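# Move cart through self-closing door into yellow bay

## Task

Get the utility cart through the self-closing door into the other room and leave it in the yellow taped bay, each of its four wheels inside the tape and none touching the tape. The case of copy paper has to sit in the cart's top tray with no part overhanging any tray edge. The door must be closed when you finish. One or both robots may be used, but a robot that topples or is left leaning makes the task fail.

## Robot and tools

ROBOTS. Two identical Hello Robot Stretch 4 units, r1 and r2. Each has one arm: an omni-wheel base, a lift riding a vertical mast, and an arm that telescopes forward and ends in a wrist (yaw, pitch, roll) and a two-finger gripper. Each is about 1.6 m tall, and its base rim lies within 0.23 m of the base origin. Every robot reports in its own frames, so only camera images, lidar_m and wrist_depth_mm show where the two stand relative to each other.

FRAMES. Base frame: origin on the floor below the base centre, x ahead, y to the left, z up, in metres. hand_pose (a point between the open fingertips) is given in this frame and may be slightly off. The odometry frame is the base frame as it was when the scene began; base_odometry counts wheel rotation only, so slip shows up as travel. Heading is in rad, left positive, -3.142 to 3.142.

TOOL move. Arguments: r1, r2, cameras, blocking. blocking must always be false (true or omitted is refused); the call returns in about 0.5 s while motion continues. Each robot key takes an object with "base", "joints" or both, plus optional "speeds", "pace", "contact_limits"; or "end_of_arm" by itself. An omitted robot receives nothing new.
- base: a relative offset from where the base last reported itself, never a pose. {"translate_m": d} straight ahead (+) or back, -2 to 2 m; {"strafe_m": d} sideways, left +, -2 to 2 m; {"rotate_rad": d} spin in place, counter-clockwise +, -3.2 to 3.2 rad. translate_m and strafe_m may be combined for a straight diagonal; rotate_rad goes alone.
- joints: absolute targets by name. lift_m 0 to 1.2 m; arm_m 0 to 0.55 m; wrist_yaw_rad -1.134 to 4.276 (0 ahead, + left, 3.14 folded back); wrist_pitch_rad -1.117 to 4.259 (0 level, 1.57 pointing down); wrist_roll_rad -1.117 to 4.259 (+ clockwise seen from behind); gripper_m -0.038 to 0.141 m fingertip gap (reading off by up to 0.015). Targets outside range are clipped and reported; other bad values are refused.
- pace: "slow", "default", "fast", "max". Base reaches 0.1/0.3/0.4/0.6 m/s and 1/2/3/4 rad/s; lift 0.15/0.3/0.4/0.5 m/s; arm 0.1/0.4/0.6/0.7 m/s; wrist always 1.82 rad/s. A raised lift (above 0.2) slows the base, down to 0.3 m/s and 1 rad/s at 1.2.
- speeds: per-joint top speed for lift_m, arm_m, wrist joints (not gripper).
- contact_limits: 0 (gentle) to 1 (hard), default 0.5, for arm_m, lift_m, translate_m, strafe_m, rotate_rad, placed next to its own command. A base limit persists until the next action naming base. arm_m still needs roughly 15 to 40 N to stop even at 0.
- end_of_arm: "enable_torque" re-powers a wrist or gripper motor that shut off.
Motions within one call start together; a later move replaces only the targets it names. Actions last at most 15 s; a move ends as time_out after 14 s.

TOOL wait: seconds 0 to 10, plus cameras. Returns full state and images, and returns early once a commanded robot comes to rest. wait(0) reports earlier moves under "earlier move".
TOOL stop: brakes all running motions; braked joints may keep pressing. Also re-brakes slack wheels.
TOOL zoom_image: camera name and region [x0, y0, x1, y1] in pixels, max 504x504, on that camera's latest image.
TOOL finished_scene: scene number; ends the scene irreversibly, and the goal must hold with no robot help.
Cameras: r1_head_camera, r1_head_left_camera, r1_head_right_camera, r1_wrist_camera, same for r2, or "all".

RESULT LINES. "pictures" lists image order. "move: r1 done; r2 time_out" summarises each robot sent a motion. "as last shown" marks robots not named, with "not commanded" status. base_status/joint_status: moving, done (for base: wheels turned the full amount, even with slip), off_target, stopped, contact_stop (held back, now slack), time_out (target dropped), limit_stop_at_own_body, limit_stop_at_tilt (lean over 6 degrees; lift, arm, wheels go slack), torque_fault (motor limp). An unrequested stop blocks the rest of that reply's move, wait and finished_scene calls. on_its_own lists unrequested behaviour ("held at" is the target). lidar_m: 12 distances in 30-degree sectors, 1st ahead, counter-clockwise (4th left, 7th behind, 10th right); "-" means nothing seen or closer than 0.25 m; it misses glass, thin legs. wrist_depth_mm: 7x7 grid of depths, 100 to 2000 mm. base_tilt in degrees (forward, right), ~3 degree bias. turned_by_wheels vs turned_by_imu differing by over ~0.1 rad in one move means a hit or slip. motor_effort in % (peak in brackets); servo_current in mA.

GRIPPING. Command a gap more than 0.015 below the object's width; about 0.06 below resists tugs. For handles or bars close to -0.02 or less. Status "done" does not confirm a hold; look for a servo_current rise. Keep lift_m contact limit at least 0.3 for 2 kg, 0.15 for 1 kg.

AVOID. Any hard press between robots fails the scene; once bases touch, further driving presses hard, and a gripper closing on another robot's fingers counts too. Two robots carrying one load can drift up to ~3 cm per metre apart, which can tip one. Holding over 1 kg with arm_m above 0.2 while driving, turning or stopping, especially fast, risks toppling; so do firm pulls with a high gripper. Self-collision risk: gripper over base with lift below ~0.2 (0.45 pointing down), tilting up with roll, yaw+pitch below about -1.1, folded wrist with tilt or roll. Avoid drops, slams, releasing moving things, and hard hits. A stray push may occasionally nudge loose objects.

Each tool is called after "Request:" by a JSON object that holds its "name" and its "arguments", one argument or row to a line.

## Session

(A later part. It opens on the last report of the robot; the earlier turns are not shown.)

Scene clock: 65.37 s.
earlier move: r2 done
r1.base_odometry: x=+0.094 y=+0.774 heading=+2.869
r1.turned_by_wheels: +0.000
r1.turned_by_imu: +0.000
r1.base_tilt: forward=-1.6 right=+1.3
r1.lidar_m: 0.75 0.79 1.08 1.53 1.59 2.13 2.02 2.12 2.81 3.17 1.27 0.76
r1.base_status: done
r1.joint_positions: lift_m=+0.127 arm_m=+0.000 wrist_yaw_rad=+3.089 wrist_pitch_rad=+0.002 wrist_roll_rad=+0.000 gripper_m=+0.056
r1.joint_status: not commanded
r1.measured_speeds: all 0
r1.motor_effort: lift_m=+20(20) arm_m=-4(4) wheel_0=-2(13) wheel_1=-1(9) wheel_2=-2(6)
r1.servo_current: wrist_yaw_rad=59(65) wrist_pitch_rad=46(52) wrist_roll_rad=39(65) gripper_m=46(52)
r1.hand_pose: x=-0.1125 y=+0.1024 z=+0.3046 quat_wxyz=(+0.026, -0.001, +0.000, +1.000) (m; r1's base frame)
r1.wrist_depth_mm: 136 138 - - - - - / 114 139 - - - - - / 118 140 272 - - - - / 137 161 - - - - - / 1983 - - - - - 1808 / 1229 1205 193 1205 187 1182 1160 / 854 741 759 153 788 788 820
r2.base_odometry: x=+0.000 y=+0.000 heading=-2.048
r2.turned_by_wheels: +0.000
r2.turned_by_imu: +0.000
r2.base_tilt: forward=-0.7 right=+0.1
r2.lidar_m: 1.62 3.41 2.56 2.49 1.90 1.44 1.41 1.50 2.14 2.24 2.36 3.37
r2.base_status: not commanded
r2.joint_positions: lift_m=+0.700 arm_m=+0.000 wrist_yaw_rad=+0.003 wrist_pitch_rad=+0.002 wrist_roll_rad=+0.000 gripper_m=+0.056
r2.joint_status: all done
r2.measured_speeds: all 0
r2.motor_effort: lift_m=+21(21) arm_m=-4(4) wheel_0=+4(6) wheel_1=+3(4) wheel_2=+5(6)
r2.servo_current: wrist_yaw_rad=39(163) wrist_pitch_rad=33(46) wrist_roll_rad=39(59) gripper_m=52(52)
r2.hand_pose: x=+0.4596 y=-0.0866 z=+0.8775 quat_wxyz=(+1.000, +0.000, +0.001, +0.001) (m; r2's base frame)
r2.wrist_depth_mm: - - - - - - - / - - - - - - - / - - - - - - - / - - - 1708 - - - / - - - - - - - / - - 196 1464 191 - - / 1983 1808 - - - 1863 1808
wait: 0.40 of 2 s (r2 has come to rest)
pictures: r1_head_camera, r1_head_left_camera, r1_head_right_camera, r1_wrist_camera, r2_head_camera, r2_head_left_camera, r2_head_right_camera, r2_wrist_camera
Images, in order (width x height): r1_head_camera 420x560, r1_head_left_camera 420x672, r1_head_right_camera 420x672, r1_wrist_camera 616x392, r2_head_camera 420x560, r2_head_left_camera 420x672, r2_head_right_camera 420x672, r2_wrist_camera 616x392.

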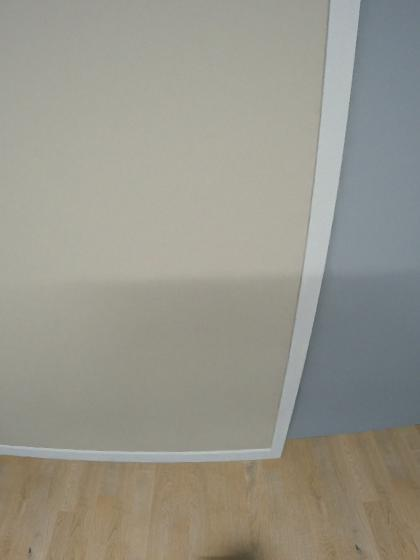

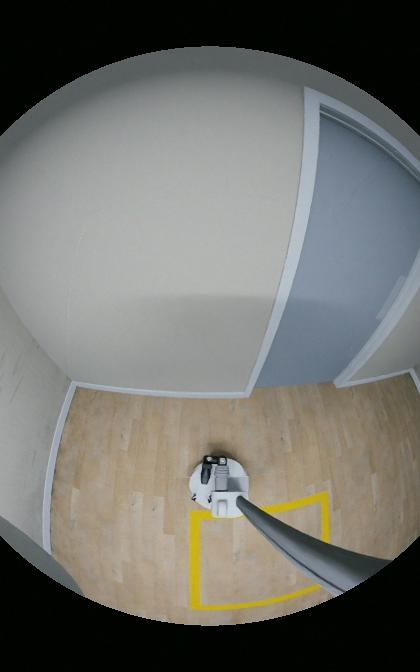

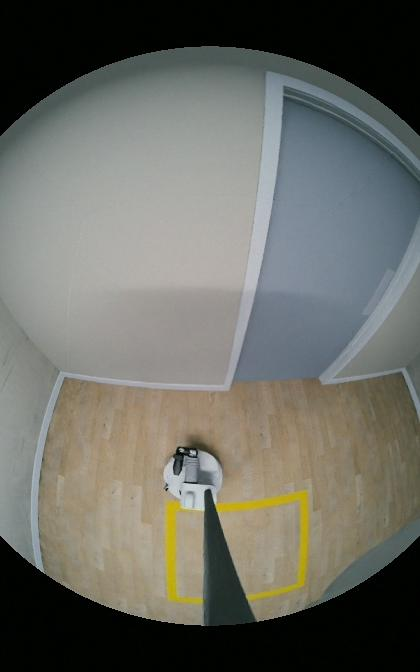

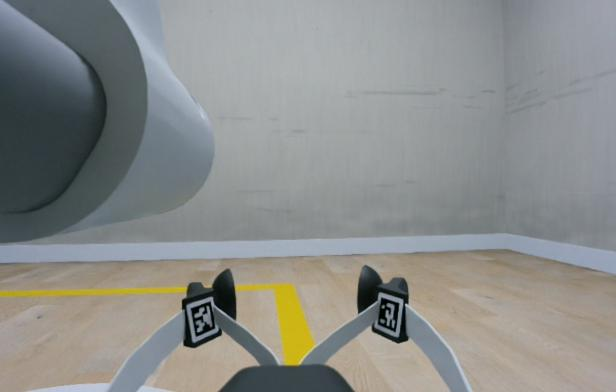

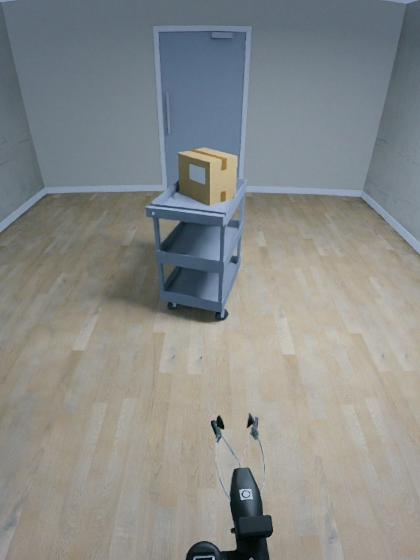

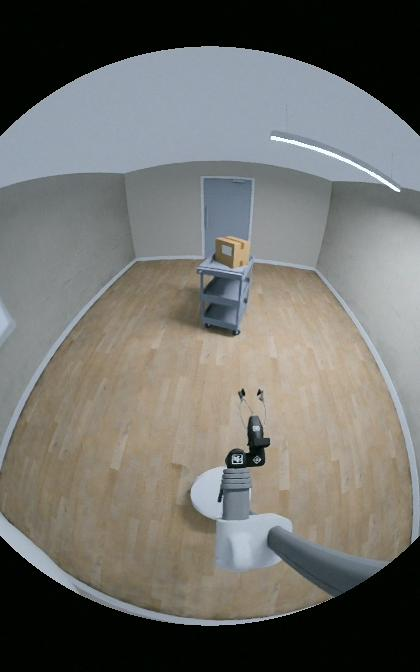

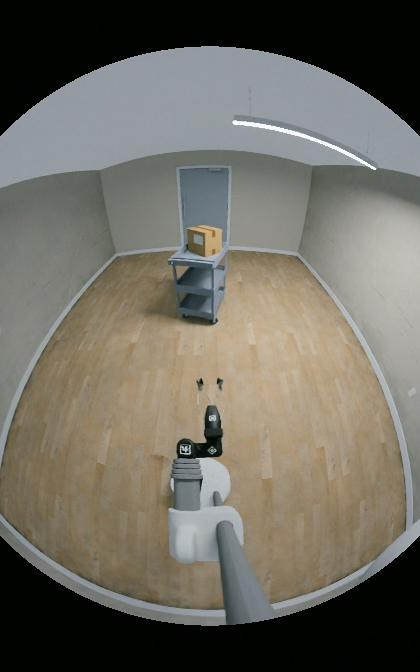

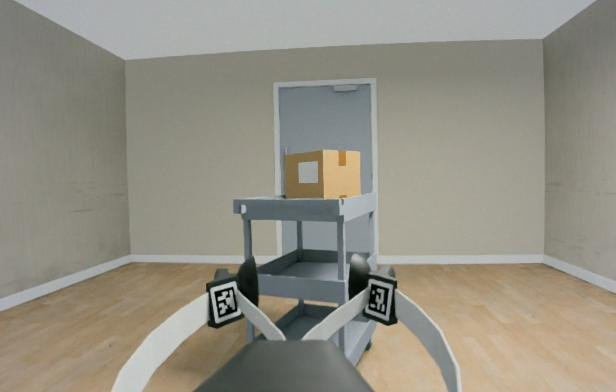

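Request:
{"name": "move", "arguments": {
  "blocking": false,
  "r1": {"base":{"strafe_m":-0.93}},
  "r2": {"base":{"translate_m":0.5},"joints":{"lift_m":0.85,"wrist_pitch_rad":0.5}},
  "cameras": []
}}

Request:
{"name": "wait", "arguments": {
  "seconds": 2.4,
  "cameras": []
}}

Request:
{"name": "wait", "arguments": {
  "seconds": 3
}}

Request:
{"name": "zoom_image", "arguments": {
  "camera": "r2_wrist_camera",
  "region": [150, 0, 500, 392]
}}

Request:
{"name": "zoom_image", "arguments": {
  "camera": "r2_head_camera",
  "region": [100, 130, 350, 450]
}}

Scene clock: 79.97 s.
move: r1 moving; r2 moving
r1.base_odometry: x=+0.103 y=+0.809 heading=+2.869
r1.turned_by_wheels: +0.000
r1.turned_by_imu: +0.000
r1.base_tilt: forward=-1.6 right=+1.2
r1.lidar_m: 0.74 0.77 1.06 1.59 1.63 2.13 2.00 2.11 2.81 3.12 1.27 0.78
r1.base_status: strafe_m moving
r1.joint_positions: lift_m=+0.127 arm_m=+0.000 wrist_yaw_rad=+3.089 wrist_pitch_rad=+0.002 wrist_roll_rad=+0.000 gripper_m=+0.056
r1.joint_status: not commanded
r1.measured_speeds: translate_m=-0.001 strafe_m=-0.140 rotate_rad=+0.006 lift_m=+0.000 arm_m=+0.000 wrist_yaw_rad=+0.000 wrist_pitch_rad=+0.000 wrist_roll_rad=+0.000
r1.motor_effort: lift_m=+20(20) arm_m=-4(4) wheel_0=+8(11) wheel_1=-9(9) wheel_2=+0(2)
r1.servo_current: wrist_yaw_rad=39(65) wrist_pitch_rad=39(52) wrist_roll_rad=46(59) gripper_m=39(46)
r1.hand_pose: x=-0.1125 y=+0.1024 z=+0.3046 quat_wxyz=(+0.026, -0.001, +0.000, +1.000) (m; r1's base frame)
r1.wrist_depth_mm: 136 138 - - - - - / 114 139 - - - - - / 117 140 272 - - - - / 138 162 - - - - - / 1983 - - - - - 1808 / 1205 1205 194 1205 187 1182 1138 / 854 750 759 143 788 768 809
r2.base_odometry: x=-0.014 y=-0.028 heading=-2.048
r2.turned_by_wheels: +0.000
r2.turned_by_imu: +0.001
r2.base_tilt: forward=-0.7 right=+0.0
r2.lidar_m: 1.57 3.39 2.55 2.49 1.94 1.50 1.44 1.52 2.20 2.23 2.39 3.38
r2.base_status: translate_m moving
r2.joint_positions: lift_m=+0.738 arm_m=+0.000 wrist_yaw_rad=+0.003 wrist_pitch_rad=+0.470 wrist_roll_rad=+0.000 gripper_m=+0.056
r2.joint_status: lift_m moving; wrist_pitch_rad moving
r2.measured_speeds: translate_m=+0.122 strafe_m=+0.000 rotate_rad=-0.001 lift_m=+0.146 arm_m=+0.000 wrist_yaw_rad=+0.000 wrist_pitch_rad=+0.705 wrist_roll_rad=+0.000
r2.motor_effort: lift_m=+22(24) arm_m=-4(4) wheel_0=+2(14) wheel_1=+8(10) wheel_2=-13(13)
r2.servo_current: wrist_yaw_rad=46(59) wrist_pitch_rad=52(91) wrist_roll_rad=52(52) gripper_m=39(52)
r2.hand_pose: x=+0.4283 y=-0.0867 z=+0.7852 quat_wxyz=(+0.972, +0.000, +0.233, +0.001) (m; r2's base frame)
r2.wrist_depth_mm: - - - 1618 - - - / - - - - - - - / - - - - - - - / - - - 1808 1921 1921 1863 / 1537 1499 1576 1499 1499 1464 1464 / 1281 1281 196 1255 190 1255 1229 / 1098 1060 1098 - - 1025 1042
pictures: none
No camera images: "cameras" was empty.

Scene clock: 82.37 s.
earlier move: r1 moving; r2 moving
r1.base_odometry: x=+0.286 y=+1.463 heading=+2.869
r1.turned_by_wheels: +0.000
r1.turned_by_imu: -0.003
r1.base_tilt: forward=-1.6 right=+1.3
r1.lidar_m: 0.84 0.87 1.07 2.25 2.33 2.10 1.98 2.08 2.56 2.45 1.19 0.90
r1.base_status: strafe_m moving
r1.joint_positions: lift_m=+0.127 arm_m=+0.000 wrist_yaw_rad=+3.089 wrist_pitch_rad=+0.002 wrist_roll_rad=+0.000 gripper_m=+0.056
r1.joint_status: not commanded
r1.measured_speeds: translate_m=+0.000 strafe_m=-0.300 rotate_rad=-0.001 lift_m=+0.000 arm_m=+0.000 wrist_yaw_rad=+0.000 wrist_pitch_rad=+0.000 wrist_roll_rad=+0.000
r1.motor_effort: lift_m=+20(20) arm_m=-4(4) wheel_0=+6(11) wheel_1=-3(12) wheel_2=-1(2)
r1.servo_current: wrist_yaw_rad=46(72) wrist_pitch_rad=39(52) wrist_roll_rad=65(65) gripper_m=39(52)
r1.hand_pose: x=-0.1125 y=+0.1024 z=+0.3046 quat_wxyz=(+0.026, -0.001, +0.000, +1.000) (m; r1's base frame)
r1.wrist_depth_mm: 136 138 - - - - - / 113 139 - - - - - / 118 140 273 - - - - / 137 162 - - - - - / 1708 - - - - - - / 1160 1182 191 1205 188 1160 1229 / 831 750 750 809 778 788 778
r2.base_odometry: x=-0.229 y=-0.444 heading=-2.048
r2.turned_by_wheels: +0.000
r2.turned_by_imu: +0.001
r2.base_tilt: forward=-0.7 right=+0.1
r2.lidar_m: 1.10 3.33 2.58 2.46 2.60 1.96 1.92 2.03 2.32 2.25 2.39 3.45
r2.base_status: translate_m moving
r2.joint_positions: lift_m=+0.850 arm_m=+0.000 wrist_yaw_rad=+0.003 wrist_pitch_rad=+0.499 wrist_roll_rad=+0.000 gripper_m=+0.056
r2.joint_status: all done
r2.measured_speeds: all 0
r2.motor_effort: lift_m=+21(25) arm_m=-4(4) wheel_0=+5(14) wheel_1=+3(10) wheel_2=-3(14)
r2.servo_current: wrist_yaw_rad=52(59) wrist_pitch_rad=46(91) wrist_roll_rad=59(59) gripper_m=46(59)
r2.hand_pose: x=+0.4245 y=-0.0867 z=+0.8901 quat_wxyz=(+0.969, +0.000, +0.247, +0.001) (m; r2's base frame)
r2.wrist_depth_mm: - - - 1138 - - - / - - - 1205 - - - / - - - - - - - / - - 1983 - 1921 1921 1983 / 1661 1661 1537 - 1618 1537 1537 / 1366 1366 196 1308 190 1366 1308 / 1205 1160 1205 - - 1098 1138
wait: 2.40 s; no rest
pictures: none
No camera images: "cameras" was empty.

Scene clock: 82.63 s.
earlier move: r1 moving; r2 done
r1.base_odometry: x=+0.307 y=+1.539 heading=+2.869
r1.turned_by_wheels: +0.000
r1.turned_by_imu: +0.000
r1.base_tilt: forward=-1.6 right=+1.3
r1.lidar_m: 0.86 0.91 1.05 2.33 2.41 2.12 1.99 2.08 2.51 2.37 1.21 0.91
r1.base_status: strafe_m moving
r1.joint_positions: lift_m=+0.127 arm_m=+0.000 wrist_yaw_rad=+3.089 wrist_pitch_rad=+0.002 wrist_roll_rad=+0.000 gripper_m=+0.056
r1.joint_status: not commanded
r1.measured_speeds: translate_m=-0.001 strafe_m=-0.288 rotate_rad=+0.003 lift_m=+0.000 arm_m=+0.000 wrist_yaw_rad=+0.000 wrist_pitch_rad=+0.000 wrist_roll_rad=+0.000
r1.motor_effort: lift_m=+20(20) arm_m=-4(4) wheel_0=+5(11) wheel_1=-2(12) wheel_2=+0(2)
r1.servo_current: wrist_yaw_rad=46(72) wrist_pitch_rad=46(52) wrist_roll_rad=59(65) gripper_m=39(52)
r1.hand_pose: x=-0.1125 y=+0.1024 z=+0.3046 quat_wxyz=(+0.026, -0.001, +0.000, +1.000) (m; r1's base frame)
r1.wrist_depth_mm: 136 139 - - - - - / 113 139 - - - - - / 118 140 273 - - - - / 137 162 - - - - - / 1708 - - - - - - / 1229 1205 194 1205 187 1182 1229 / 866 732 750 798 798 788 809
r2.base_odometry: x=-0.229 y=-0.444 heading=-2.048
r2.turned_by_wheels: +0.000
r2.turned_by_imu: +0.000
r2.base_tilt: forward=-0.6 right=+0.1
r2.lidar_m: 1.11 3.32 2.57 2.44 2.59 1.93 1.91 2.04 2.31 2.26 2.41 3.42
r2.base_status: done
r2.joint_positions: lift_m=+0.850 arm_m=+0.000 wrist_yaw_rad=+0.003 wrist_pitch_rad=+0.499 wrist_roll_rad=+0.000 gripper_m=+0.056
r2.joint_status: all done
r2.measured_speeds: all 0
r2.motor_effort: lift_m=+21(25) arm_m=-4(4) wheel_0=+4(14) wheel_1=+4(10) wheel_2=-4(14)
r2.servo_current: wrist_yaw_rad=39(59) wrist_pitch_rad=46(91) wrist_roll_rad=52(59) gripper_m=52(59)
r2.hand_pose: x=+0.4245 y=-0.0867 z=+0.8901 quat_wxyz=(+0.969, +0.000, +0.247, +0.001) (m; r2's base frame)
r2.wrist_depth_mm: - - - 1118 - - - / - - - 1205 - - - / - - - - - - - / - - 1983 - 1863 - 1921 / 1618 1576 1576 - 1576 1576 1576 / 1366 1366 196 1281 190 1336 1281 / 1205 1182 1182 - - 1098 1138
wait: 0.27 of 3 s (r2 has come to rest)
pictures: r1_head_camera, r1_head_left_camera, r1_head_right_camera, r1_wrist_camera, r2_head_camera, r2_head_left_camera, r2_head_right_camera, r2_wrist_camera
Images, in order (width x height): r1_head_camera 420x560, r1_head_left_camera 420x672, r1_head_right_camera 420x672, r1_wrist_camera 616x392, r2_head_camera 420x560, r2_head_left_camera 420x672, r2_head_right_camera 420x672, r2_wrist_camera 616x392.

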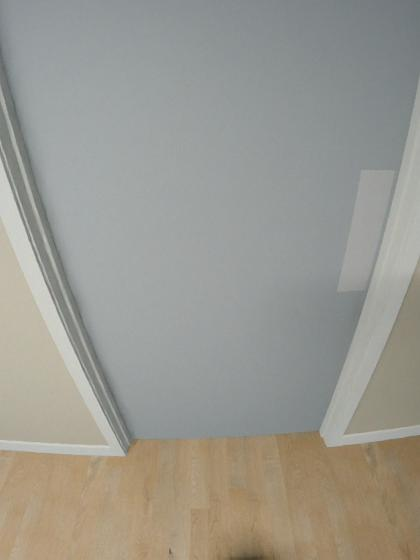

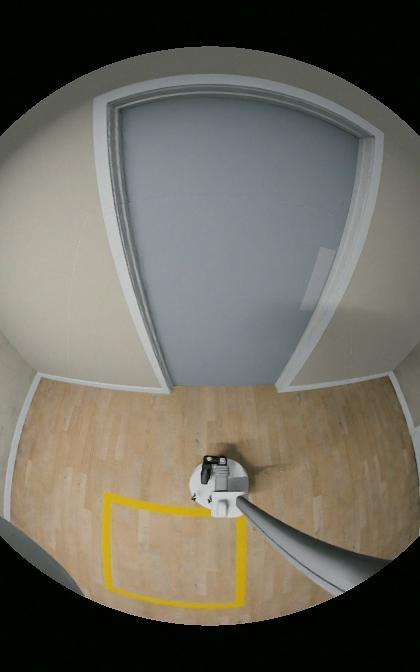

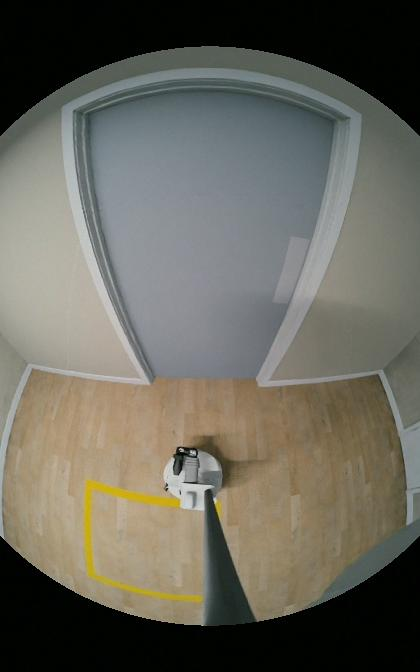

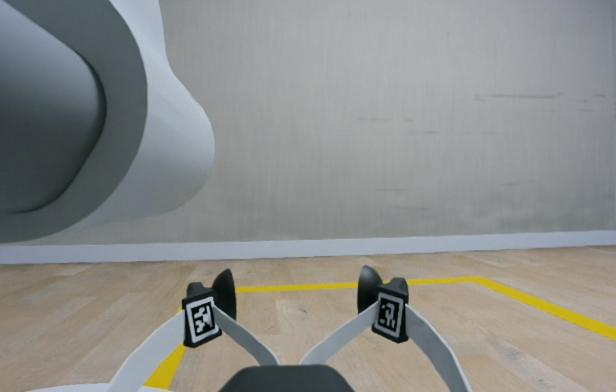

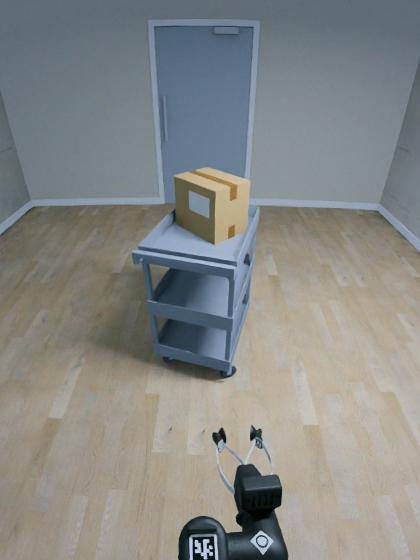

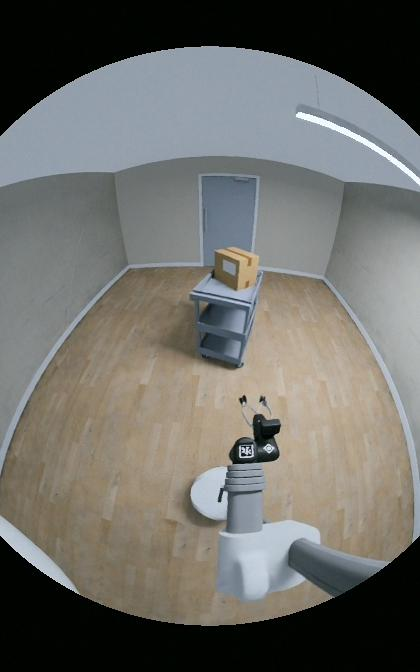

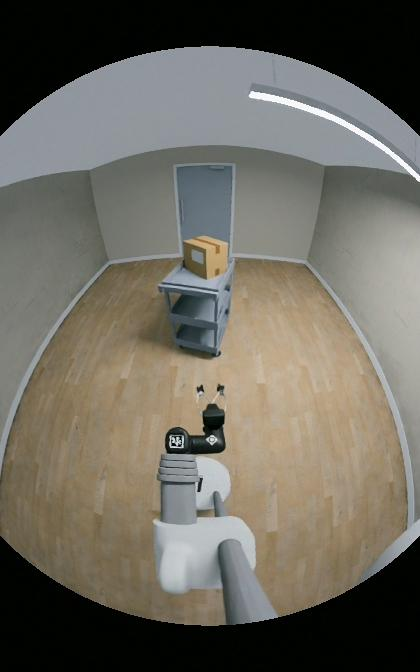

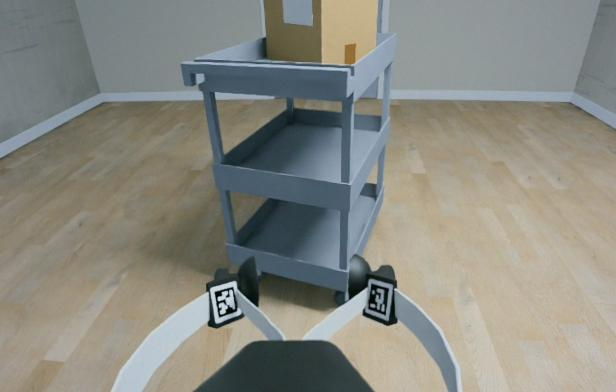

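Scaled by 1.286.

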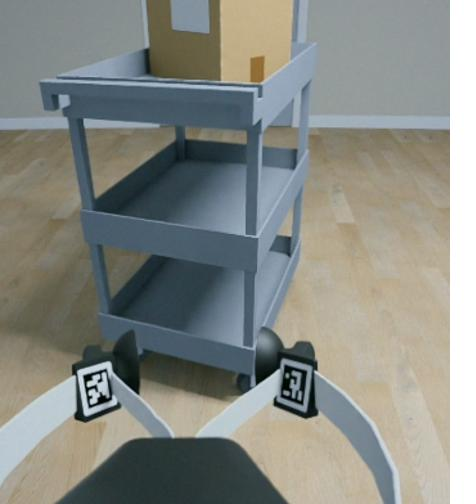

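Scaled by 1.575 from the camera's 420x560 image, which has a finer 1200x1600 frame.

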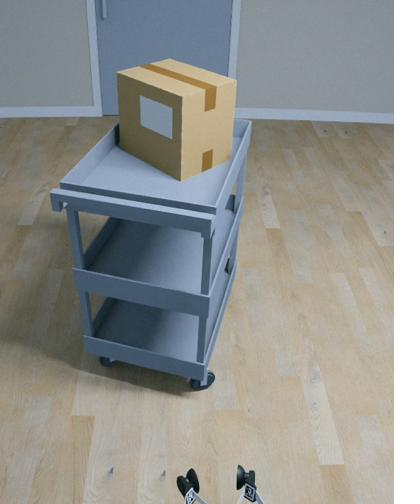

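Request:
{"name": "move", "arguments": {
  "blocking": false,
  "r1": {"base":{"strafe_m":-0.12}},
  "r2": {"base":{"rotate_rad":-0.25},"joints":{"gripper_m":0.1,"wrist_roll_rad":1.57}},
  "cameras": []
}}

Request:
{"name": "wait", "arguments": {
  "seconds": 1.6,
  "cameras": []
}}

Request:
{"name": "move", "arguments": {
  "blocking": false,
  "r2": {"base":{"strafe_m":0.38}},
  "cameras": []
}}

Request:
{"name": "wait", "arguments": {
  "seconds": 3,
  "cameras": ["r2_head_camera","r2_wrist_camera"]
}}

Scene clock: 123.77 s.
earlier move: r1 done
move: r1 moving; r2 moving
r1.base_odometry: x=+0.354 y=+1.705 heading=+2.869
r1.turned_by_wheels: +0.000
r1.turned_by_imu: -0.001
r1.base_tilt: forward=-1.6 right=+1.2
r1.lidar_m: 0.86 0.88 1.09 2.49 2.58 2.09 1.98 2.06 2.30 2.18 1.21 0.86
r1.base_status: strafe_m moving
r1.joint_positions: lift_m=+0.127 arm_m=+0.000 wrist_yaw_rad=+3.089 wrist_pitch_rad=+0.002 wrist_roll_rad=+0.000 gripper_m=+0.056
r1.joint_status: not commanded
r1.measured_speeds: translate_m=+0.001 strafe_m=-0.141 rotate_rad=-0.006 lift_m=+0.000 arm_m=+0.000 wrist_yaw_rad=+0.000 wrist_pitch_rad=+0.000 wrist_roll_rad=+0.000
r1.motor_effort: lift_m=+20(20) arm_m=-4(4) wheel_0=+8(12) wheel_1=-9(10) wheel_2=+1(1)
r1.servo_current: wrist_yaw_rad=52(59) wrist_pitch_rad=46(46) wrist_roll_rad=39(72) gripper_m=39(46)
r1.hand_pose: x=-0.1125 y=+0.1024 z=+0.3046 quat_wxyz=(+0.026, -0.001, +0.000, +1.000) (m; r1's base frame)
r1.wrist_depth_mm: 136 138 - - - - - / 113 139 - - - - - / 117 140 272 - - - - / 137 162 - - - - - / 1661 - - - - - - / 1182 1182 193 1182 187 1160 1118 / 842 750 707 798 798 768 820
r2.base_odometry: x=-0.229 y=-0.444 heading=-2.255
r2.turned_by_wheels: -0.208
r2.turned_by_imu: -0.202
r2.base_tilt: forward=-0.7 right=+0.1
r2.lidar_m: 1.11 1.21 2.72 2.44 2.48 2.14 1.87 1.93 2.40 2.24 2.28 2.86
r2.base_status: rotate_rad moving
r2.joint_positions: lift_m=+0.850 arm_m=+0.000 wrist_yaw_rad=+0.003 wrist_pitch_rad=+0.499 wrist_roll_rad=+0.589 gripper_m=+0.075
r2.joint_status: wrist_roll_rad moving; gripper_m moving
r2.measured_speeds: translate_m=+0.000 strafe_m=+0.000 rotate_rad=-0.442 lift_m=+0.000 arm_m=+0.000 wrist_yaw_rad=-0.002 wrist_pitch_rad=+0.000 wrist_roll_rad=+1.820
r2.motor_effort: lift_m=+21(21) arm_m=-4(4) wheel_0=+4(9) wheel_1=+3(10) wheel_2=+4(11)
r2.servo_current: wrist_yaw_rad=46(52) wrist_pitch_rad=39(46) wrist_roll_rad=78(98) gripper_m=85(98)
r2.hand_pose: x=+0.4244 y=-0.0867 z=+0.8901 quat_wxyz=(+0.927, +0.281, +0.236, -0.070) (m; r2's base frame)
r2.wrist_depth_mm: - - - - - - - / - 1118 - - - - 1708 / - 1182 1537 - - 1708 1464 / - 1618 1618 1921 1756 1464 1229 / - - 1098 1576 1464 1229 1078 / - - 190 1255 190 1098 976 / - 1618 1430 - 1060 976 878
pictures: none
No camera images: "cameras" was empty.

Scene clock: 124.77 s.
earlier move: r1 moving; r2 done
r1.base_odometry: x=+0.376 y=+1.785 heading=+2.869
r1.turned_by_wheels: +0.000
r1.turned_by_imu: +0.000
r1.base_tilt: forward=-1.6 right=+1.2
r1.lidar_m: 0.86 0.90 1.08 2.58 2.66 2.07 1.98 2.07 2.28 2.13 1.19 0.83
r1.base_status: strafe_m moving
r1.joint_positions: lift_m=+0.127 arm_m=+0.000 wrist_yaw_rad=+3.089 wrist_pitch_rad=+0.002 wrist_roll_rad=+0.000 gripper_m=+0.056
r1.joint_status: not commanded
r1.measured_speeds: all 0
r1.motor_effort: lift_m=+20(20) arm_m=-4(4) wheel_0=-1(12) wheel_1=-2(10) wheel_2=+0(1)
r1.servo_current: wrist_yaw_rad=52(72) wrist_pitch_rad=39(52) wrist_roll_rad=39(72) gripper_m=39(46)
r1.hand_pose: x=-0.1125 y=+0.1024 z=+0.3046 quat_wxyz=(+0.026, -0.001, +0.000, +1.000) (m; r1's base frame)
r1.wrist_depth_mm: 136 138 - - - - - / 113 139 - - - - - / 117 139 272 - - - - / 137 162 - - - - - / 1661 - - - - - - / 1160 1160 194 1182 187 1138 1138 / 854 741 759 143 788 778 820
r2.base_odometry: x=-0.229 y=-0.444 heading=-2.297
r2.turned_by_wheels: -0.041
r2.turned_by_imu: -0.040
r2.base_tilt: forward=-0.7 right=+0.0
r2.lidar_m: 1.09 1.18 2.81 2.45 2.46 2.14 1.88 1.91 2.33 2.24 2.26 2.77
r2.base_status: done
r2.joint_positions: lift_m=+0.850 arm_m=+0.000 wrist_yaw_rad=+0.003 wrist_pitch_rad=+0.499 wrist_roll_rad=+1.568 gripper_m=+0.100
r2.joint_status: all done
r2.measured_speeds: all 0
r2.motor_effort: lift_m=+21(21) arm_m=-4(4) wheel_0=+2(9) wheel_1=+4(10) wheel_2=+5(11)
r2.servo_current: wrist_yaw_rad=46(59) wrist_pitch_rad=39(52) wrist_roll_rad=46(98) gripper_m=52(98)
r2.hand_pose: x=+0.4244 y=-0.0867 z=+0.8901 quat_wxyz=(+0.686, +0.684, +0.176, -0.173) (m; r2's base frame)
r2.wrist_depth_mm: - - - - 1430 1078 878 / - - - - 1397 1078 878 / - - - - 1430 1078 891 / - - - - 1430 1078 904 / - - - 1708 1336 1098 891 / - 1078 190 1060 187 1025 891 / - 1098 1576 - 1281 1118 891
wait: 1.00 of 1.6 s (r2 has come to rest)
pictures: none
No camera images: "cameras" was empty.

Scene clock: 125.27 s.
earlier move: r1 done
move: r2 moving
r1.base_odometry: x=+0.376 y=+1.785 heading=+2.869
r1.turned_by_wheels: +0.000
r1.turned_by_imu: +0.000
r1.base_tilt: forward=-1.6 right=+1.3
r1.lidar_m: 0.86 0.91 1.09 2.59 2.65 2.10 1.98 2.04 2.26 2.13 1.20 0.80
r1.base_status: done
r1.joint_positions: lift_m=+0.127 arm_m=+0.000 wrist_yaw_rad=+3.089 wrist_pitch_rad=+0.002 wrist_roll_rad=+0.000 gripper_m=+0.056
r1.joint_status: not commanded
r1.measured_speeds: all 0
r1.motor_effort: lift_m=+20(20) arm_m=-4(4) wheel_0=+0(1) wheel_1=+0(0) wheel_2=+0(0)
r1.servo_current: wrist_yaw_rad=46(59) wrist_pitch_rad=33(46) wrist_roll_rad=46(59) gripper_m=46(46)
r1.hand_pose: x=-0.1125 y=+0.1024 z=+0.3046 quat_wxyz=(+0.026, -0.001, +0.000, +1.000) (m; r1's base frame)
r1.wrist_depth_mm: 136 138 - - - - - / 113 139 - - - - - / 117 140 273 - - - - / 137 162 - - - - - / 1708 - - - - - - / 1182 1205 194 1182 187 1160 1118 / 842 741 759 143 788 778 820
r2.base_odometry: x=-0.202 y=-0.468 heading=-2.297
r2.turned_by_wheels: +0.000
r2.turned_by_imu: +0.000
r2.base_tilt: forward=-0.7 right=+0.1
r2.lidar_m: 1.09 1.19 2.77 2.42 2.47 2.16 1.92 1.90 2.32 2.29 2.32 2.81
r2.base_status: strafe_m moving
r2.joint_positions: lift_m=+0.850 arm_m=+0.000 wrist_yaw_rad=+0.003 wrist_pitch_rad=+0.499 wrist_roll_rad=+1.568 gripper_m=+0.100
r2.joint_status: not commanded
r2.measured_speeds: translate_m=+0.000 strafe_m=+0.140 rotate_rad=-0.002 lift_m=+0.000 arm_m=+0.000 wrist_yaw_rad=+0.000 wrist_pitch_rad=+0.000 wrist_roll_rad=+0.000
r2.motor_effort: lift_m=+21(21) arm_m=-4(4) wheel_0=-7(11) wheel_1=+10(11) wheel_2=-1(5)
r2.servo_current: wrist_yaw_rad=52(59) wrist_pitch_rad=39(46) wrist_roll_rad=46(52) gripper_m=52(52)
r2.hand_pose: x=+0.4244 y=-0.0867 z=+0.8901 quat_wxyz=(+0.686, +0.684, +0.176, -0.173) (m; r2's base frame)
r2.wrist_depth_mm: - - - - 1397 1060 878 / - - - - 1430 1078 878 / - - - - 1464 1098 904 / - - - - 1430 1098 904 / - - 1618 1661 1336 1078 904 / - 1078 188 1060 187 1008 904 / - 1118 1537 - 1281 1118 891
pictures: none
No camera images: "cameras" was empty.

Scene clock: 127.37 s.
earlier move: r2 done
r1.base_odometry: x=+0.376 y=+1.785 heading=+2.869
r1.turned_by_wheels: +0.000
r1.turned_by_imu: +0.000
r1.base_tilt: forward=-1.6 right=+1.2
r1.lidar_m: 0.87 0.90 1.07 2.58 2.64 2.09 1.98 2.08 2.25 2.12 1.22 0.84
r1.base_status: done
r1.joint_positions: lift_m=+0.127 arm_m=+0.000 wrist_yaw_rad=+3.089 wrist_pitch_rad=+0.002 wrist_roll_rad=+0.000 gripper_m=+0.056
r1.joint_status: not commanded
r1.measured_speeds: all 0
r1.motor_effort: lift_m=+20(20) arm_m=-4(4) wheel_0=+0(1) wheel_1=+0(1) wheel_2=+0(0)
r1.servo_current: wrist_yaw_rad=39(65) wrist_pitch_rad=39(52) wrist_roll_rad=39(65) gripper_m=33(46)
r1.hand_pose: x=-0.1125 y=+0.1024 z=+0.3046 quat_wxyz=(+0.026, -0.001, +0.000, +1.000) (m; r1's base frame)
r1.wrist_depth_mm: 136 138 - - - - - / 113 139 - - - - - / 117 140 272 - - - - / 137 162 - - - - - / 1708 - - - - - - / 1205 1205 193 1205 187 1205 1138 / 842 750 759 143 798 788 820
r2.base_odometry: x=+0.055 y=-0.696 heading=-2.297
r2.turned_by_wheels: +0.000
r2.turned_by_imu: +0.000
r2.base_tilt: forward=-0.7 right=+0.1
r2.lidar_m: 1.10 3.81 2.37 2.08 2.11 2.21 1.97 2.00 2.43 2.64 2.63 3.20
r2.base_status: done
r2.joint_positions: lift_m=+0.850 arm_m=+0.000 wrist_yaw_rad=+0.003 wrist_pitch_rad=+0.499 wrist_roll_rad=+1.568 gripper_m=+0.100
r2.joint_status: not commanded
r2.measured_speeds: all 0
r2.motor_effort: lift_m=+20(21) arm_m=-4(4) wheel_0=-2(13) wheel_1=+1(13) wheel_2=+0(5)
r2.servo_current: wrist_yaw_rad=39(59) wrist_pitch_rad=33(46) wrist_roll_rad=46(65) gripper_m=46(59)
r2.hand_pose: x=+0.4244 y=-0.0868 z=+0.8901 quat_wxyz=(+0.686, +0.684, +0.176, -0.173) (m; r2's base frame)
r2.wrist_depth_mm: - - - - 1366 1060 891 / - - - - 1397 1078 891 / - - - 1863 1397 1098 891 / - 1098 1576 1078 1308 1078 891 / - 1138 1308 1078 1255 1098 891 / - - 193 1182 194 1025 917 / - - - - 1308 1138 904
wait: 2.10 of 3 s (r2 has come to rest)
pictures: r2_head_camera, r2_wrist_camera
Images, in order (width x height): r2_head_camera 420x560, r2_wrist_camera 616x392.

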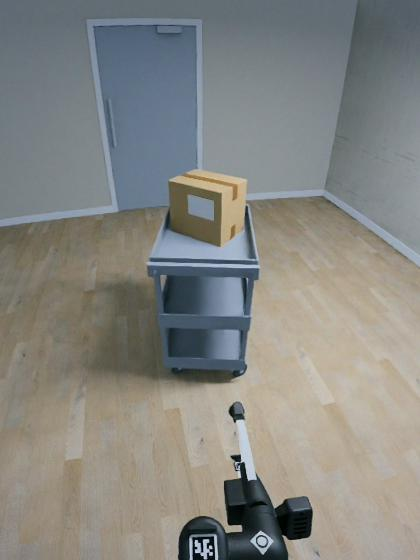

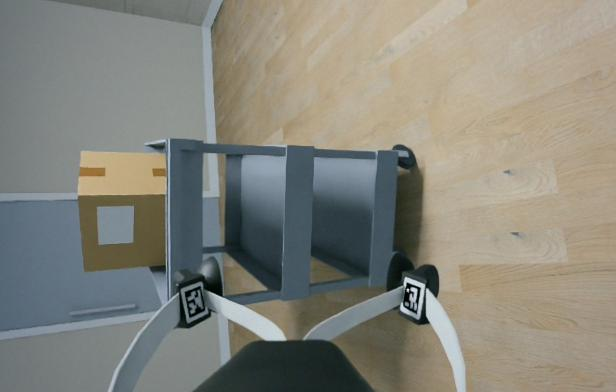

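Request:
{"name": "move", "arguments": {
  "blocking": false,
  "r2": {"base":{"translate_m":0.35,"strafe_m":0.09},"joints":{"lift_m":0.673,"wrist_pitch_rad":0}},
  "cameras": []
}}

Request:
{"name": "wait", "arguments": {
  "seconds": 3,
  "cameras": []
}}

Request:
{"name": "move", "arguments": {
  "blocking": false,
  "r2": {"base":{"rotate_rad":-0.03}},
  "cameras": ["r2_head_camera","r2_wrist_camera","r2_head_right_camera"]
}}

Scene clock: 141.97 s.
move: r2 moving
r1: as last shown
r1.base_tilt: forward=-1.6 right=+1.3
r1.lidar_m: 0.87 0.90 1.09 2.58 2.67 2.09 1.98 2.07 2.27 2.12 1.18 0.83
r1.motor_effort: lift_m=+20(20) arm_m=-4(4) wheel_0=+1(1) wheel_1=+0(1) wheel_2=+0(0)
r1.servo_current: wrist_yaw_rad=46(65) wrist_pitch_rad=39(46) wrist_roll_rad=52(59) gripper_m=46(52)
r1.wrist_depth_mm: 136 139 - - - - - / 113 139 - - - - - / 117 139 272 - - - - / 137 162 - - - - - / 1708 - - - - - - / 1182 1205 194 1160 187 1160 1138 / 854 750 750 143 798 768 809
r2.base_odometry: x=+0.040 y=-0.725 heading=-2.296
r2.turned_by_wheels: +0.000
r2.turned_by_imu: +0.001
r2.base_tilt: forward=-0.7 right=+0.0
r2.lidar_m: 1.07 3.80 2.39 2.08 2.10 2.23 2.00 2.01 2.48 2.63 2.63 3.18
r2.base_status: translate_m moving; strafe_m moving
r2.joint_positions: lift_m=+0.812 arm_m=+0.000 wrist_yaw_rad=+0.003 wrist_pitch_rad=+0.036 wrist_roll_rad=+1.568 gripper_m=+0.100
r2.joint_status: lift_m moving; wrist_pitch_rad moving
r2.measured_speeds: translate_m=+0.121 strafe_m=+0.031 rotate_rad=+0.003 lift_m=-0.146 arm_m=+0.000 wrist_yaw_rad=+0.000 wrist_pitch_rad=-0.706 wrist_roll_rad=+0.000
r2.motor_effort: lift_m=+12(20) arm_m=-4(4) wheel_0=+4(7) wheel_1=+9(10) wheel_2=-12(12)
r2.servo_current: wrist_yaw_rad=46(52) wrist_pitch_rad=65(156) wrist_roll_rad=46(52) gripper_m=52(59)
r2.hand_pose: x=+0.4593 y=-0.0867 z=+0.9802 quat_wxyz=(+0.708, +0.706, +0.014, -0.012) (m; r2's base frame)
r2.wrist_depth_mm: - - - - - 1863 1281 / - - - - - 1808 1281 / - - - - - 1576 1308 / - - - 1182 1397 917 - / - - - 1255 931 960 - / - - 193 - 194 1537 1229 / - - - - - 1756 1308
pictures: none
No camera images: "cameras" was empty.

Scene clock: 144.13 s.
earlier move: r2 done
r1.base_odometry: x=+0.376 y=+1.785 heading=+2.869
r1.turned_by_wheels: +0.000
r1.turned_by_imu: +0.000
r1.base_tilt: forward=-1.6 right=+1.3
r1.lidar_m: 0.87 0.91 1.07 2.56 2.67 2.08 1.98 2.05 2.26 2.11 1.22 0.83
r1.base_status: not commanded
r1.joint_positions: lift_m=+0.127 arm_m=+0.000 wrist_yaw_rad=+3.089 wrist_pitch_rad=+0.002 wrist_roll_rad=+0.000 gripper_m=+0.056
r1.joint_status: not commanded
r1.measured_speeds: all 0
r1.motor_effort: lift_m=+20(20) arm_m=-4(4) wheel_0=+0(1) wheel_1=+0(1) wheel_2=+0(1)
r1.servo_current: wrist_yaw_rad=52(65) wrist_pitch_rad=33(52) wrist_roll_rad=59(72) gripper_m=39(52)
r1.hand_pose: x=-0.1125 y=+0.1024 z=+0.3046 quat_wxyz=(+0.026, -0.001, +0.000, +1.000) (m; r1's base frame)
r1.wrist_depth_mm: 136 138 - - - - - / 113 139 - - - - - / 117 140 272 - - - - / 137 161 - - - - - / 1661 - - - - - - / 1182 1182 193 1205 187 1182 1138 / 831 750 759 143 798 778 809
r2.base_odometry: x=-0.110 y=-1.018 heading=-2.297
r2.turned_by_wheels: +0.000
r2.turned_by_imu: +0.001
r2.base_tilt: forward=-0.7 right=+0.1
r2.lidar_m: 0.76 3.48 2.36 2.09 2.06 2.55 2.33 2.34 2.86 2.63 2.65 0.80
r2.base_status: done
r2.joint_positions: lift_m=+0.673 arm_m=+0.000 wrist_yaw_rad=+0.003 wrist_pitch_rad=+0.008 wrist_roll_rad=+1.568 gripper_m=+0.100
r2.joint_status: all done
r2.measured_speeds: all 0
r2.motor_effort: lift_m=+14(20) arm_m=-4(4) wheel_0=+3(9) wheel_1=+2(10) wheel_2=-3(14)
r2.servo_current: wrist_yaw_rad=46(59) wrist_pitch_rad=52(156) wrist_roll_rad=39(59) gripper_m=52(59)
r2.hand_pose: x=+0.4595 y=-0.0867 z=+0.8492 quat_wxyz=(+0.708, +0.706, +0.004, -0.002) (m; r2's base frame)
r2.wrist_depth_mm: - - - - - 1618 1138 / - - - 591 - 591 591 / - - 904 597 - 597 - / - - 904 603 - 609 - / - - 991 609 - 615 - / - - 193 615 194 634 1138 / - - - - - 1863 1182
wait: 2.17 of 3 s (r2 has come to rest)
pictures: none
No camera images: "cameras" was empty.

Scene clock: 144.63 s.
move: r2 moving
r1: as last shown
r1.lidar_m: 0.86 0.89 1.08 2.58 2.66 2.09 1.97 2.07 2.28 2.11 1.21 0.82
r1.motor_effort: lift_m=+20(20) arm_m=-4(4) wheel_0=+0(1) wheel_1=+0(1) wheel_2=+0(0)
r1.servo_current: wrist_yaw_rad=52(59) wrist_pitch_rad=39(52) wrist_roll_rad=52(78) gripper_m=39(46)
r1.wrist_depth_mm: 136 138 - - - - - / 113 139 - - - - - / 117 140 272 - - - - / 137 162 - - - - - / 1708 - - - - - - / 1205 1182 193 1205 187 1182 1118 / 842 741 750 143 798 768 809
r2.base_odometry: x=-0.110 y=-1.018 heading=-2.326
r2.turned_by_wheels: -0.029
r2.turned_by_imu: -0.028
r2.base_tilt: forward=-0.7 right=+0.1
r2.lidar_m: 0.78 3.40 2.38 2.08 2.07 2.51 2.33 2.33 2.79 2.63 2.66 0.79
r2.base_status: rotate_rad moving
r2.joint_positions: lift_m=+0.673 arm_m=+0.000 wrist_yaw_rad=+0.002 wrist_pitch_rad=+0.008 wrist_roll_rad=+1.568 gripper_m=+0.100
r2.joint_status: not commanded
r2.measured_speeds: all 0
r2.motor_effort: lift_m=+14(14) arm_m=-4(4) wheel_0=+3(7) wheel_1=+3(7) wheel_2=+3(5)
r2.servo_current: wrist_yaw_rad=46(59) wrist_pitch_rad=52(52) wrist_roll_rad=52(59) gripper_m=59(59)
r2.hand_pose: x=+0.4595 y=-0.0867 z=+0.8492 quat_wxyz=(+0.708, +0.706, +0.004, -0.002) (m; r2's base frame)
r2.wrist_depth_mm: - - - - - 1661 1160 / - - - 609 - 904 1060 / - - - 597 - 597 - / - - 878 603 - 609 - / - - 960 615 - 615 - / - - 193 621 193 621 - / - - - - - 1808 1160
pictures: r2_head_camera, r2_head_right_camera, r2_wrist_camera
Images, in order (width x height): r2_head_camera 420x560, r2_head_right_camera 420x672, r2_wrist_camera 616x392.

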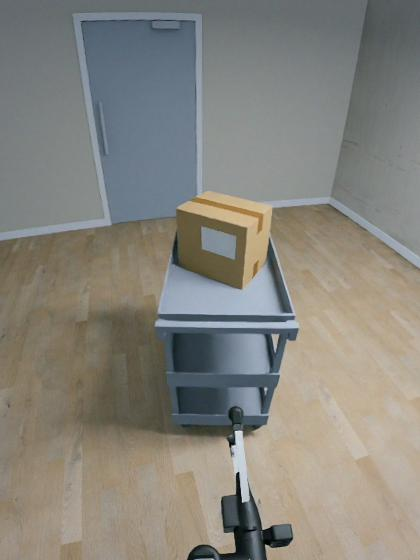

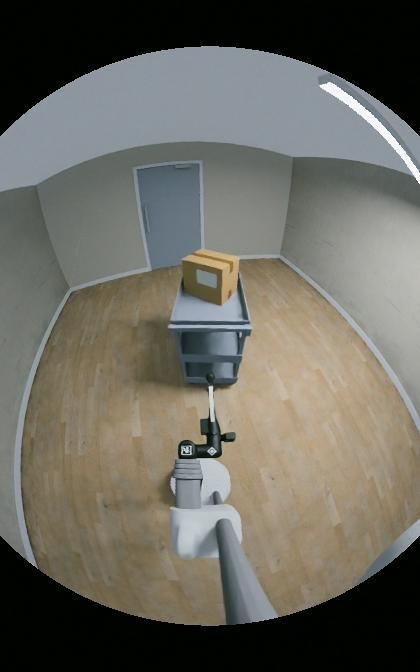

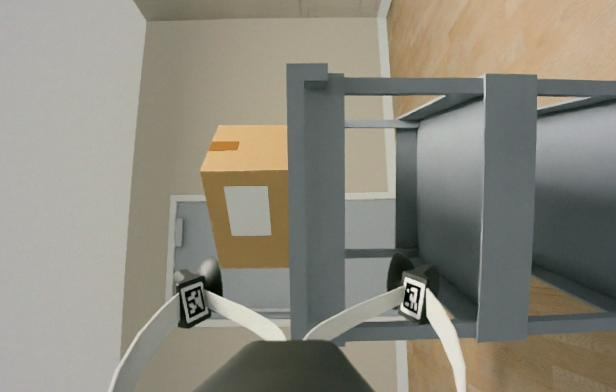

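Request:
{"name": "zoom_image", "arguments": {
  "camera": "r2_wrist_camera",
  "region": [200, 40, 400, 360]
}}

Request:
{"name": "zoom_image", "arguments": {
  "camera": "r2_head_camera",
  "region": [130, 180, 330, 440]
}}

Scaled by 1.575.

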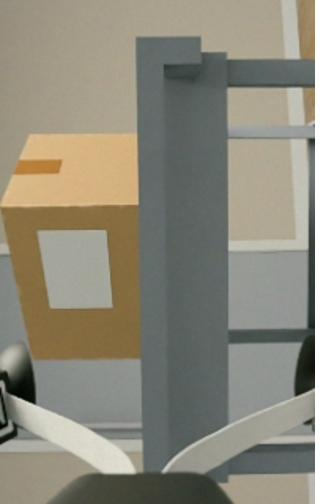

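Scaled by 1.938 from the camera's 420x560 image, which has a finer 1200x1600 frame.

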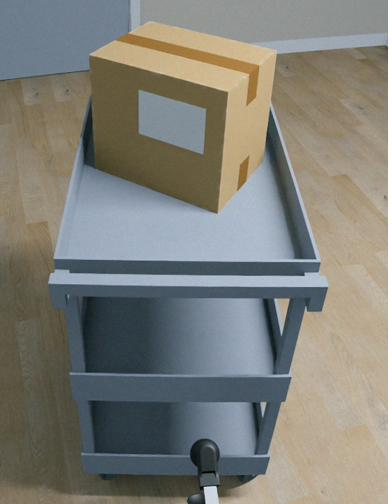

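Request:
{"name": "move", "arguments": {
  "blocking": false,
  "r2": {"base":{"translate_m":0.3},"joints":{"lift_m":0.696}},
  "cameras": []
}}

Request:
{"name": "wait", "arguments": {
  "seconds": 3,
  "cameras": ["r2_head_camera","r2_wrist_camera","r2_head_right_camera"]
}}

Scene clock: 169.47 s.
earlier move: r2 done
move: r2 moving
r1: as last shown
r1.base_tilt: forward=-1.6 right=+1.2
r1.lidar_m: 0.87 0.90 1.09 2.57 2.69 2.08 1.97 2.08 2.23 2.11 1.19 0.84
r1.motor_effort: lift_m=+20(20) arm_m=-4(4) wheel_0=+1(1) wheel_1=+0(1) wheel_2=+0(0)
r1.servo_current: wrist_yaw_rad=65(65) wrist_pitch_rad=39(46) wrist_roll_rad=46(59) gripper_m=39(46)
r1.wrist_depth_mm: 136 138 - - - - - / 113 139 - - - - - / 116 140 272 - - - - / 137 162 - - - - - / 1661 - - - - - - / 1182 1182 194 1205 187 1160 1138 / 842 750 750 143 798 768 798
r2.base_odometry: x=-0.131 y=-1.040 heading=-2.325
r2.turned_by_wheels: +0.000
r2.turned_by_imu: +0.001
r2.base_tilt: forward=-0.7 right=+0.1
r2.lidar_m: 0.74 3.38 2.41 2.10 2.06 2.51 2.37 2.38 2.83 2.65 2.66 0.77
r2.base_status: translate_m moving
r2.joint_positions: lift_m=+0.695 arm_m=+0.000 wrist_yaw_rad=+0.002 wrist_pitch_rad=+0.008 wrist_roll_rad=+1.568 gripper_m=+0.100
r2.joint_status: lift_m moving
r2.measured_speeds: translate_m=+0.122 strafe_m=+0.001 rotate_rad=-0.004 lift_m=+0.020 arm_m=+0.000 wrist_yaw_rad=+0.000 wrist_pitch_rad=+0.000 wrist_roll_rad=+0.000
r2.motor_effort: lift_m=+22(25) arm_m=-4(4) wheel_0=+10(10) wheel_1=+7(9) wheel_2=-13(13)
r2.servo_current: wrist_yaw_rad=46(52) wrist_pitch_rad=52(52) wrist_roll_rad=46(52) gripper_m=46(59)
r2.hand_pose: x=+0.4595 y=-0.0867 z=+0.8712 quat_wxyz=(+0.708, +0.706, +0.004, -0.002) (m; r2's base frame)
r2.wrist_depth_mm: - - - - - 1661 1182 / - - - - - 1430 569 / - - - 809 1098 580 580 / - - 866 580 - 580 580 / - - - 591 1118 585 585 / - - 193 585 192 597 603 / - - - - - 1708 1205
pictures: none
No camera images: "cameras" was empty.

Scene clock: 171.47 s.
earlier move: r2 done
r1.base_odometry: x=+0.376 y=+1.785 heading=+2.869
r1.turned_by_wheels: +0.000
r1.turned_by_imu: +0.000
r1.base_tilt: forward=-1.6 right=+1.3
r1.lidar_m: 0.86 0.90 1.12 2.60 2.66 2.10 1.98 2.07 2.26 2.10 1.21 0.84
r1.base_status: not commanded
r1.joint_positions: lift_m=+0.127 arm_m=+0.000 wrist_yaw_rad=+3.089 wrist_pitch_rad=+0.002 wrist_roll_rad=+0.000 gripper_m=+0.056
r1.joint_status: not commanded
r1.measured_speeds: all 0
r1.motor_effort: lift_m=+20(20) arm_m=-4(4) wheel_0=+0(1) wheel_1=+0(1) wheel_2=+0(0)
r1.servo_current: wrist_yaw_rad=39(65) wrist_pitch_rad=46(52) wrist_roll_rad=46(65) gripper_m=46(46)
r1.hand_pose: x=-0.1125 y=+0.1024 z=+0.3046 quat_wxyz=(+0.026, -0.001, +0.000, +1.000) (m; r1's base frame)
r1.wrist_depth_mm: 137 138 - - - - - / 113 139 - - - - - / 117 140 271 - - - - / 137 163 - - - - - / 1708 - - - - - - / 1205 1205 194 1182 188 1160 1118 / 842 750 750 143 798 768 820
r2.base_odometry: x=-0.315 y=-1.236 heading=-2.325
r2.turned_by_wheels: +0.000
r2.turned_by_imu: +0.000
r2.base_tilt: forward=-0.7 right=+0.1
r2.lidar_m: 0.48 3.11 2.45 2.16 2.17 2.58 2.61 2.63 2.95 2.59 2.60 0.50
r2.base_status: done
r2.joint_positions: lift_m=+0.696 arm_m=+0.000 wrist_yaw_rad=+0.002 wrist_pitch_rad=+0.008 wrist_roll_rad=+1.568 gripper_m=+0.100
r2.joint_status: all done
r2.measured_speeds: all 0
r2.motor_effort: lift_m=+21(25) arm_m=-4(4) wheel_0=+2(11) wheel_1=+3(9) wheel_2=-5(14)
r2.servo_current: wrist_yaw_rad=52(65) wrist_pitch_rad=46(59) wrist_roll_rad=52(65) gripper_m=46(59)
r2.hand_pose: x=+0.4595 y=-0.0867 z=+0.8717 quat_wxyz=(+0.708, +0.706, +0.004, -0.002) (m; r2's base frame)
r2.wrist_depth_mm: - - - 294 297 1708 1182 / - - - 297 298 878 - / - - 564 303 303 - - / - - 564 306 309 - - / - - 615 312 309 - - / - - 193 254 193 - - / - - - - - 1863 500
wait: 2.00 of 3 s (r2 has come to rest)
pictures: r2_head_camera, r2_head_right_camera, r2_wrist_camera
Images, in order (width x height): r2_head_camera 420x560, r2_head_right_camera 420x672, r2_wrist_camera 616x392.

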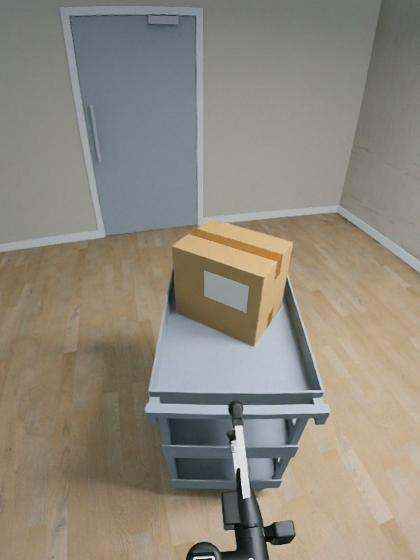

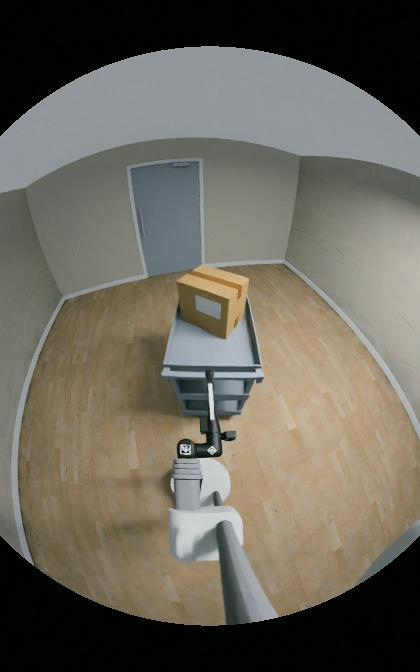

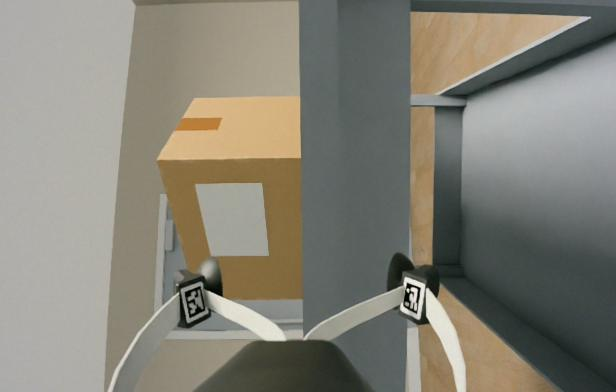

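Request:
{"name": "move", "arguments": {
  "blocking": false,
  "r2": {"base":{"translate_m":0.095},"joints":{"lift_m":0.681},"pace":"slow","contact_limits":{"translate_m":0.2}},
  "cameras": []
}}

Request:
{"name": "wait", "arguments": {
  "seconds": 3,
  "cameras": ["r2_head_camera","r2_wrist_camera"]
}}

Scene clock: 179.00 s.
move: r2 moving
r1: as last shown
r1.lidar_m: 0.87 0.89 1.10 2.59 2.66 2.11 1.96 2.05 2.26 2.11 1.21 0.83
r1.servo_current: wrist_yaw_rad=39(65) wrist_pitch_rad=39(46) wrist_roll_rad=46(59) gripper_m=52(52)
r1.wrist_depth_mm: 136 138 - - - - - / 113 138 - - - - - / 116 139 272 - - - - / 137 162 - - - - - / 1708 - - - - - - / 1205 1182 193 1182 187 1160 1118 / 866 750 750 143 788 788 809
r2.base_odometry: x=-0.324 y=-1.245 heading=-2.325
r2.turned_by_wheels: +0.000
r2.turned_by_imu: +0.001
r2.base_tilt: forward=-0.7 right=+0.1
r2.lidar_m: 0.46 3.10 2.46 2.16 2.14 2.56 2.65 2.64 2.96 2.58 2.60 0.46
r2.base_status: translate_m moving
r2.joint_positions: lift_m=+0.682 arm_m=+0.000 wrist_yaw_rad=+0.002 wrist_pitch_rad=+0.008 wrist_roll_rad=+1.568 gripper_m=+0.100
r2.joint_status: lift_m moving
r2.measured_speeds: translate_m=+0.048 strafe_m=+0.000 rotate_rad=+0.000 lift_m=-0.012 arm_m=+0.000 wrist_yaw_rad=+0.000 wrist_pitch_rad=+0.000 wrist_roll_rad=+0.000
r2.motor_effort: lift_m=+15(19) arm_m=-4(4) wheel_0=+4(9) wheel_1=+6(7) wheel_2=-8(10)
r2.servo_current: wrist_yaw_rad=46(59) wrist_pitch_rad=52(59) wrist_roll_rad=46(52) gripper_m=46(52)
r2.contact_limits: translate_m 0.2
r2.hand_pose: x=+0.4595 y=-0.0867 z=+0.8575 quat_wxyz=(+0.708, +0.706, +0.004, -0.002) (m; r2's base frame)
r2.wrist_depth_mm: - - - 228 286 1708 1160 / - - - 287 291 854 - / - - 544 290 293 878 - / - - 549 294 297 891 - / - - 603 240 301 - - / - - 193 241 193 - - / - - - - - 1808 500
pictures: none
No camera images: "cameras" was empty.

Scene clock: 180.73 s.
earlier move: r2 done
r1.base_odometry: x=+0.376 y=+1.785 heading=+2.869
r1.turned_by_wheels: +0.000
r1.turned_by_imu: +0.000
r1.base_tilt: forward=-1.6 right=+1.3
r1.lidar_m: 0.87 0.88 1.08 2.58 2.66 2.10 1.95 2.06 2.24 2.12 1.19 0.85
r1.base_status: not commanded
r1.joint_positions: lift_m=+0.127 arm_m=+0.000 wrist_yaw_rad=+3.089 wrist_pitch_rad=+0.002 wrist_roll_rad=+0.000 gripper_m=+0.056
r1.joint_status: not commanded
r1.measured_speeds: all 0
r1.motor_effort: lift_m=+20(20) arm_m=-4(4) wheel_0=+0(1) wheel_1=+0(1) wheel_2=+0(0)
r1.servo_current: wrist_yaw_rad=52(65) wrist_pitch_rad=46(52) wrist_roll_rad=39(72) gripper_m=46(52)
r1.hand_pose: x=-0.1125 y=+0.1024 z=+0.3046 quat_wxyz=(+0.026, -0.001, +0.000, +1.000) (m; r1's base frame)
r1.wrist_depth_mm: 136 138 - - - - - / 113 139 - - - - - / 116 139 272 - - - - / 137 162 - - - - - / 1618 - - - - - - / 1182 1182 193 1205 187 1160 1118 / 842 759 750 143 778 778 809
r2.base_odometry: x=-0.380 y=-1.305 heading=-2.325
r2.turned_by_wheels: +0.000
r2.turned_by_imu: +0.000
r2.base_tilt: forward=-0.7 right=+0.1
r2.lidar_m: 0.39 3.04 2.46 2.17 2.19 2.59 2.72 2.74 2.88 2.58 2.60 0.45
r2.base_status: done
r2.joint_positions: lift_m=+0.681 arm_m=+0.000 wrist_yaw_rad=-0.001 wrist_pitch_rad=+0.008 wrist_roll_rad=+1.569 gripper_m=+0.100
r2.joint_status: all done
r2.measured_speeds: all 0
r2.motor_effort: lift_m=+14(19) arm_m=+4(4) wheel_0=+5(10) wheel_1=+6(7) wheel_2=-9(11)
r2.servo_current: wrist_yaw_rad=52(59) wrist_pitch_rad=52(59) wrist_roll_rad=46(59) gripper_m=46(59)
r2.contact_limits: translate_m 0.2
r2.hand_pose: x=+0.4592 y=-0.0876 z=+0.8573 quat_wxyz=(+0.708, +0.706, +0.003, -0.003) (m; r2's base frame)
r2.wrist_depth_mm: - - - 179 237 1661 - / - - - 180 238 809 - / - - 484 181 241 842 - / - - 492 182 242 842 - / - - 535 183 243 854 - / - - 195 183 195 - - / - - - - - 1708 488
wait: 1.73 of 3 s (r2 has come to rest)
pictures: r2_head_camera, r2_wrist_camera
Images, in order (width x height): r2_head_camera 420x560, r2_wrist_camera 616x392.

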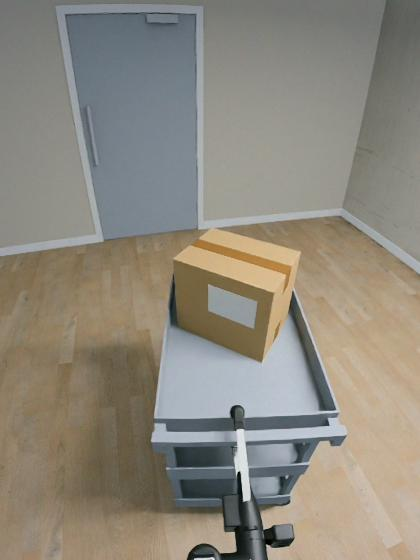

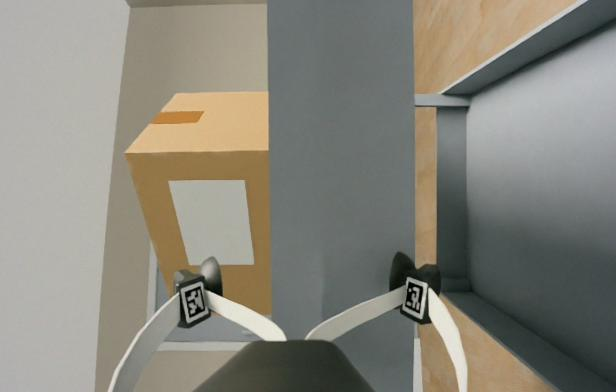

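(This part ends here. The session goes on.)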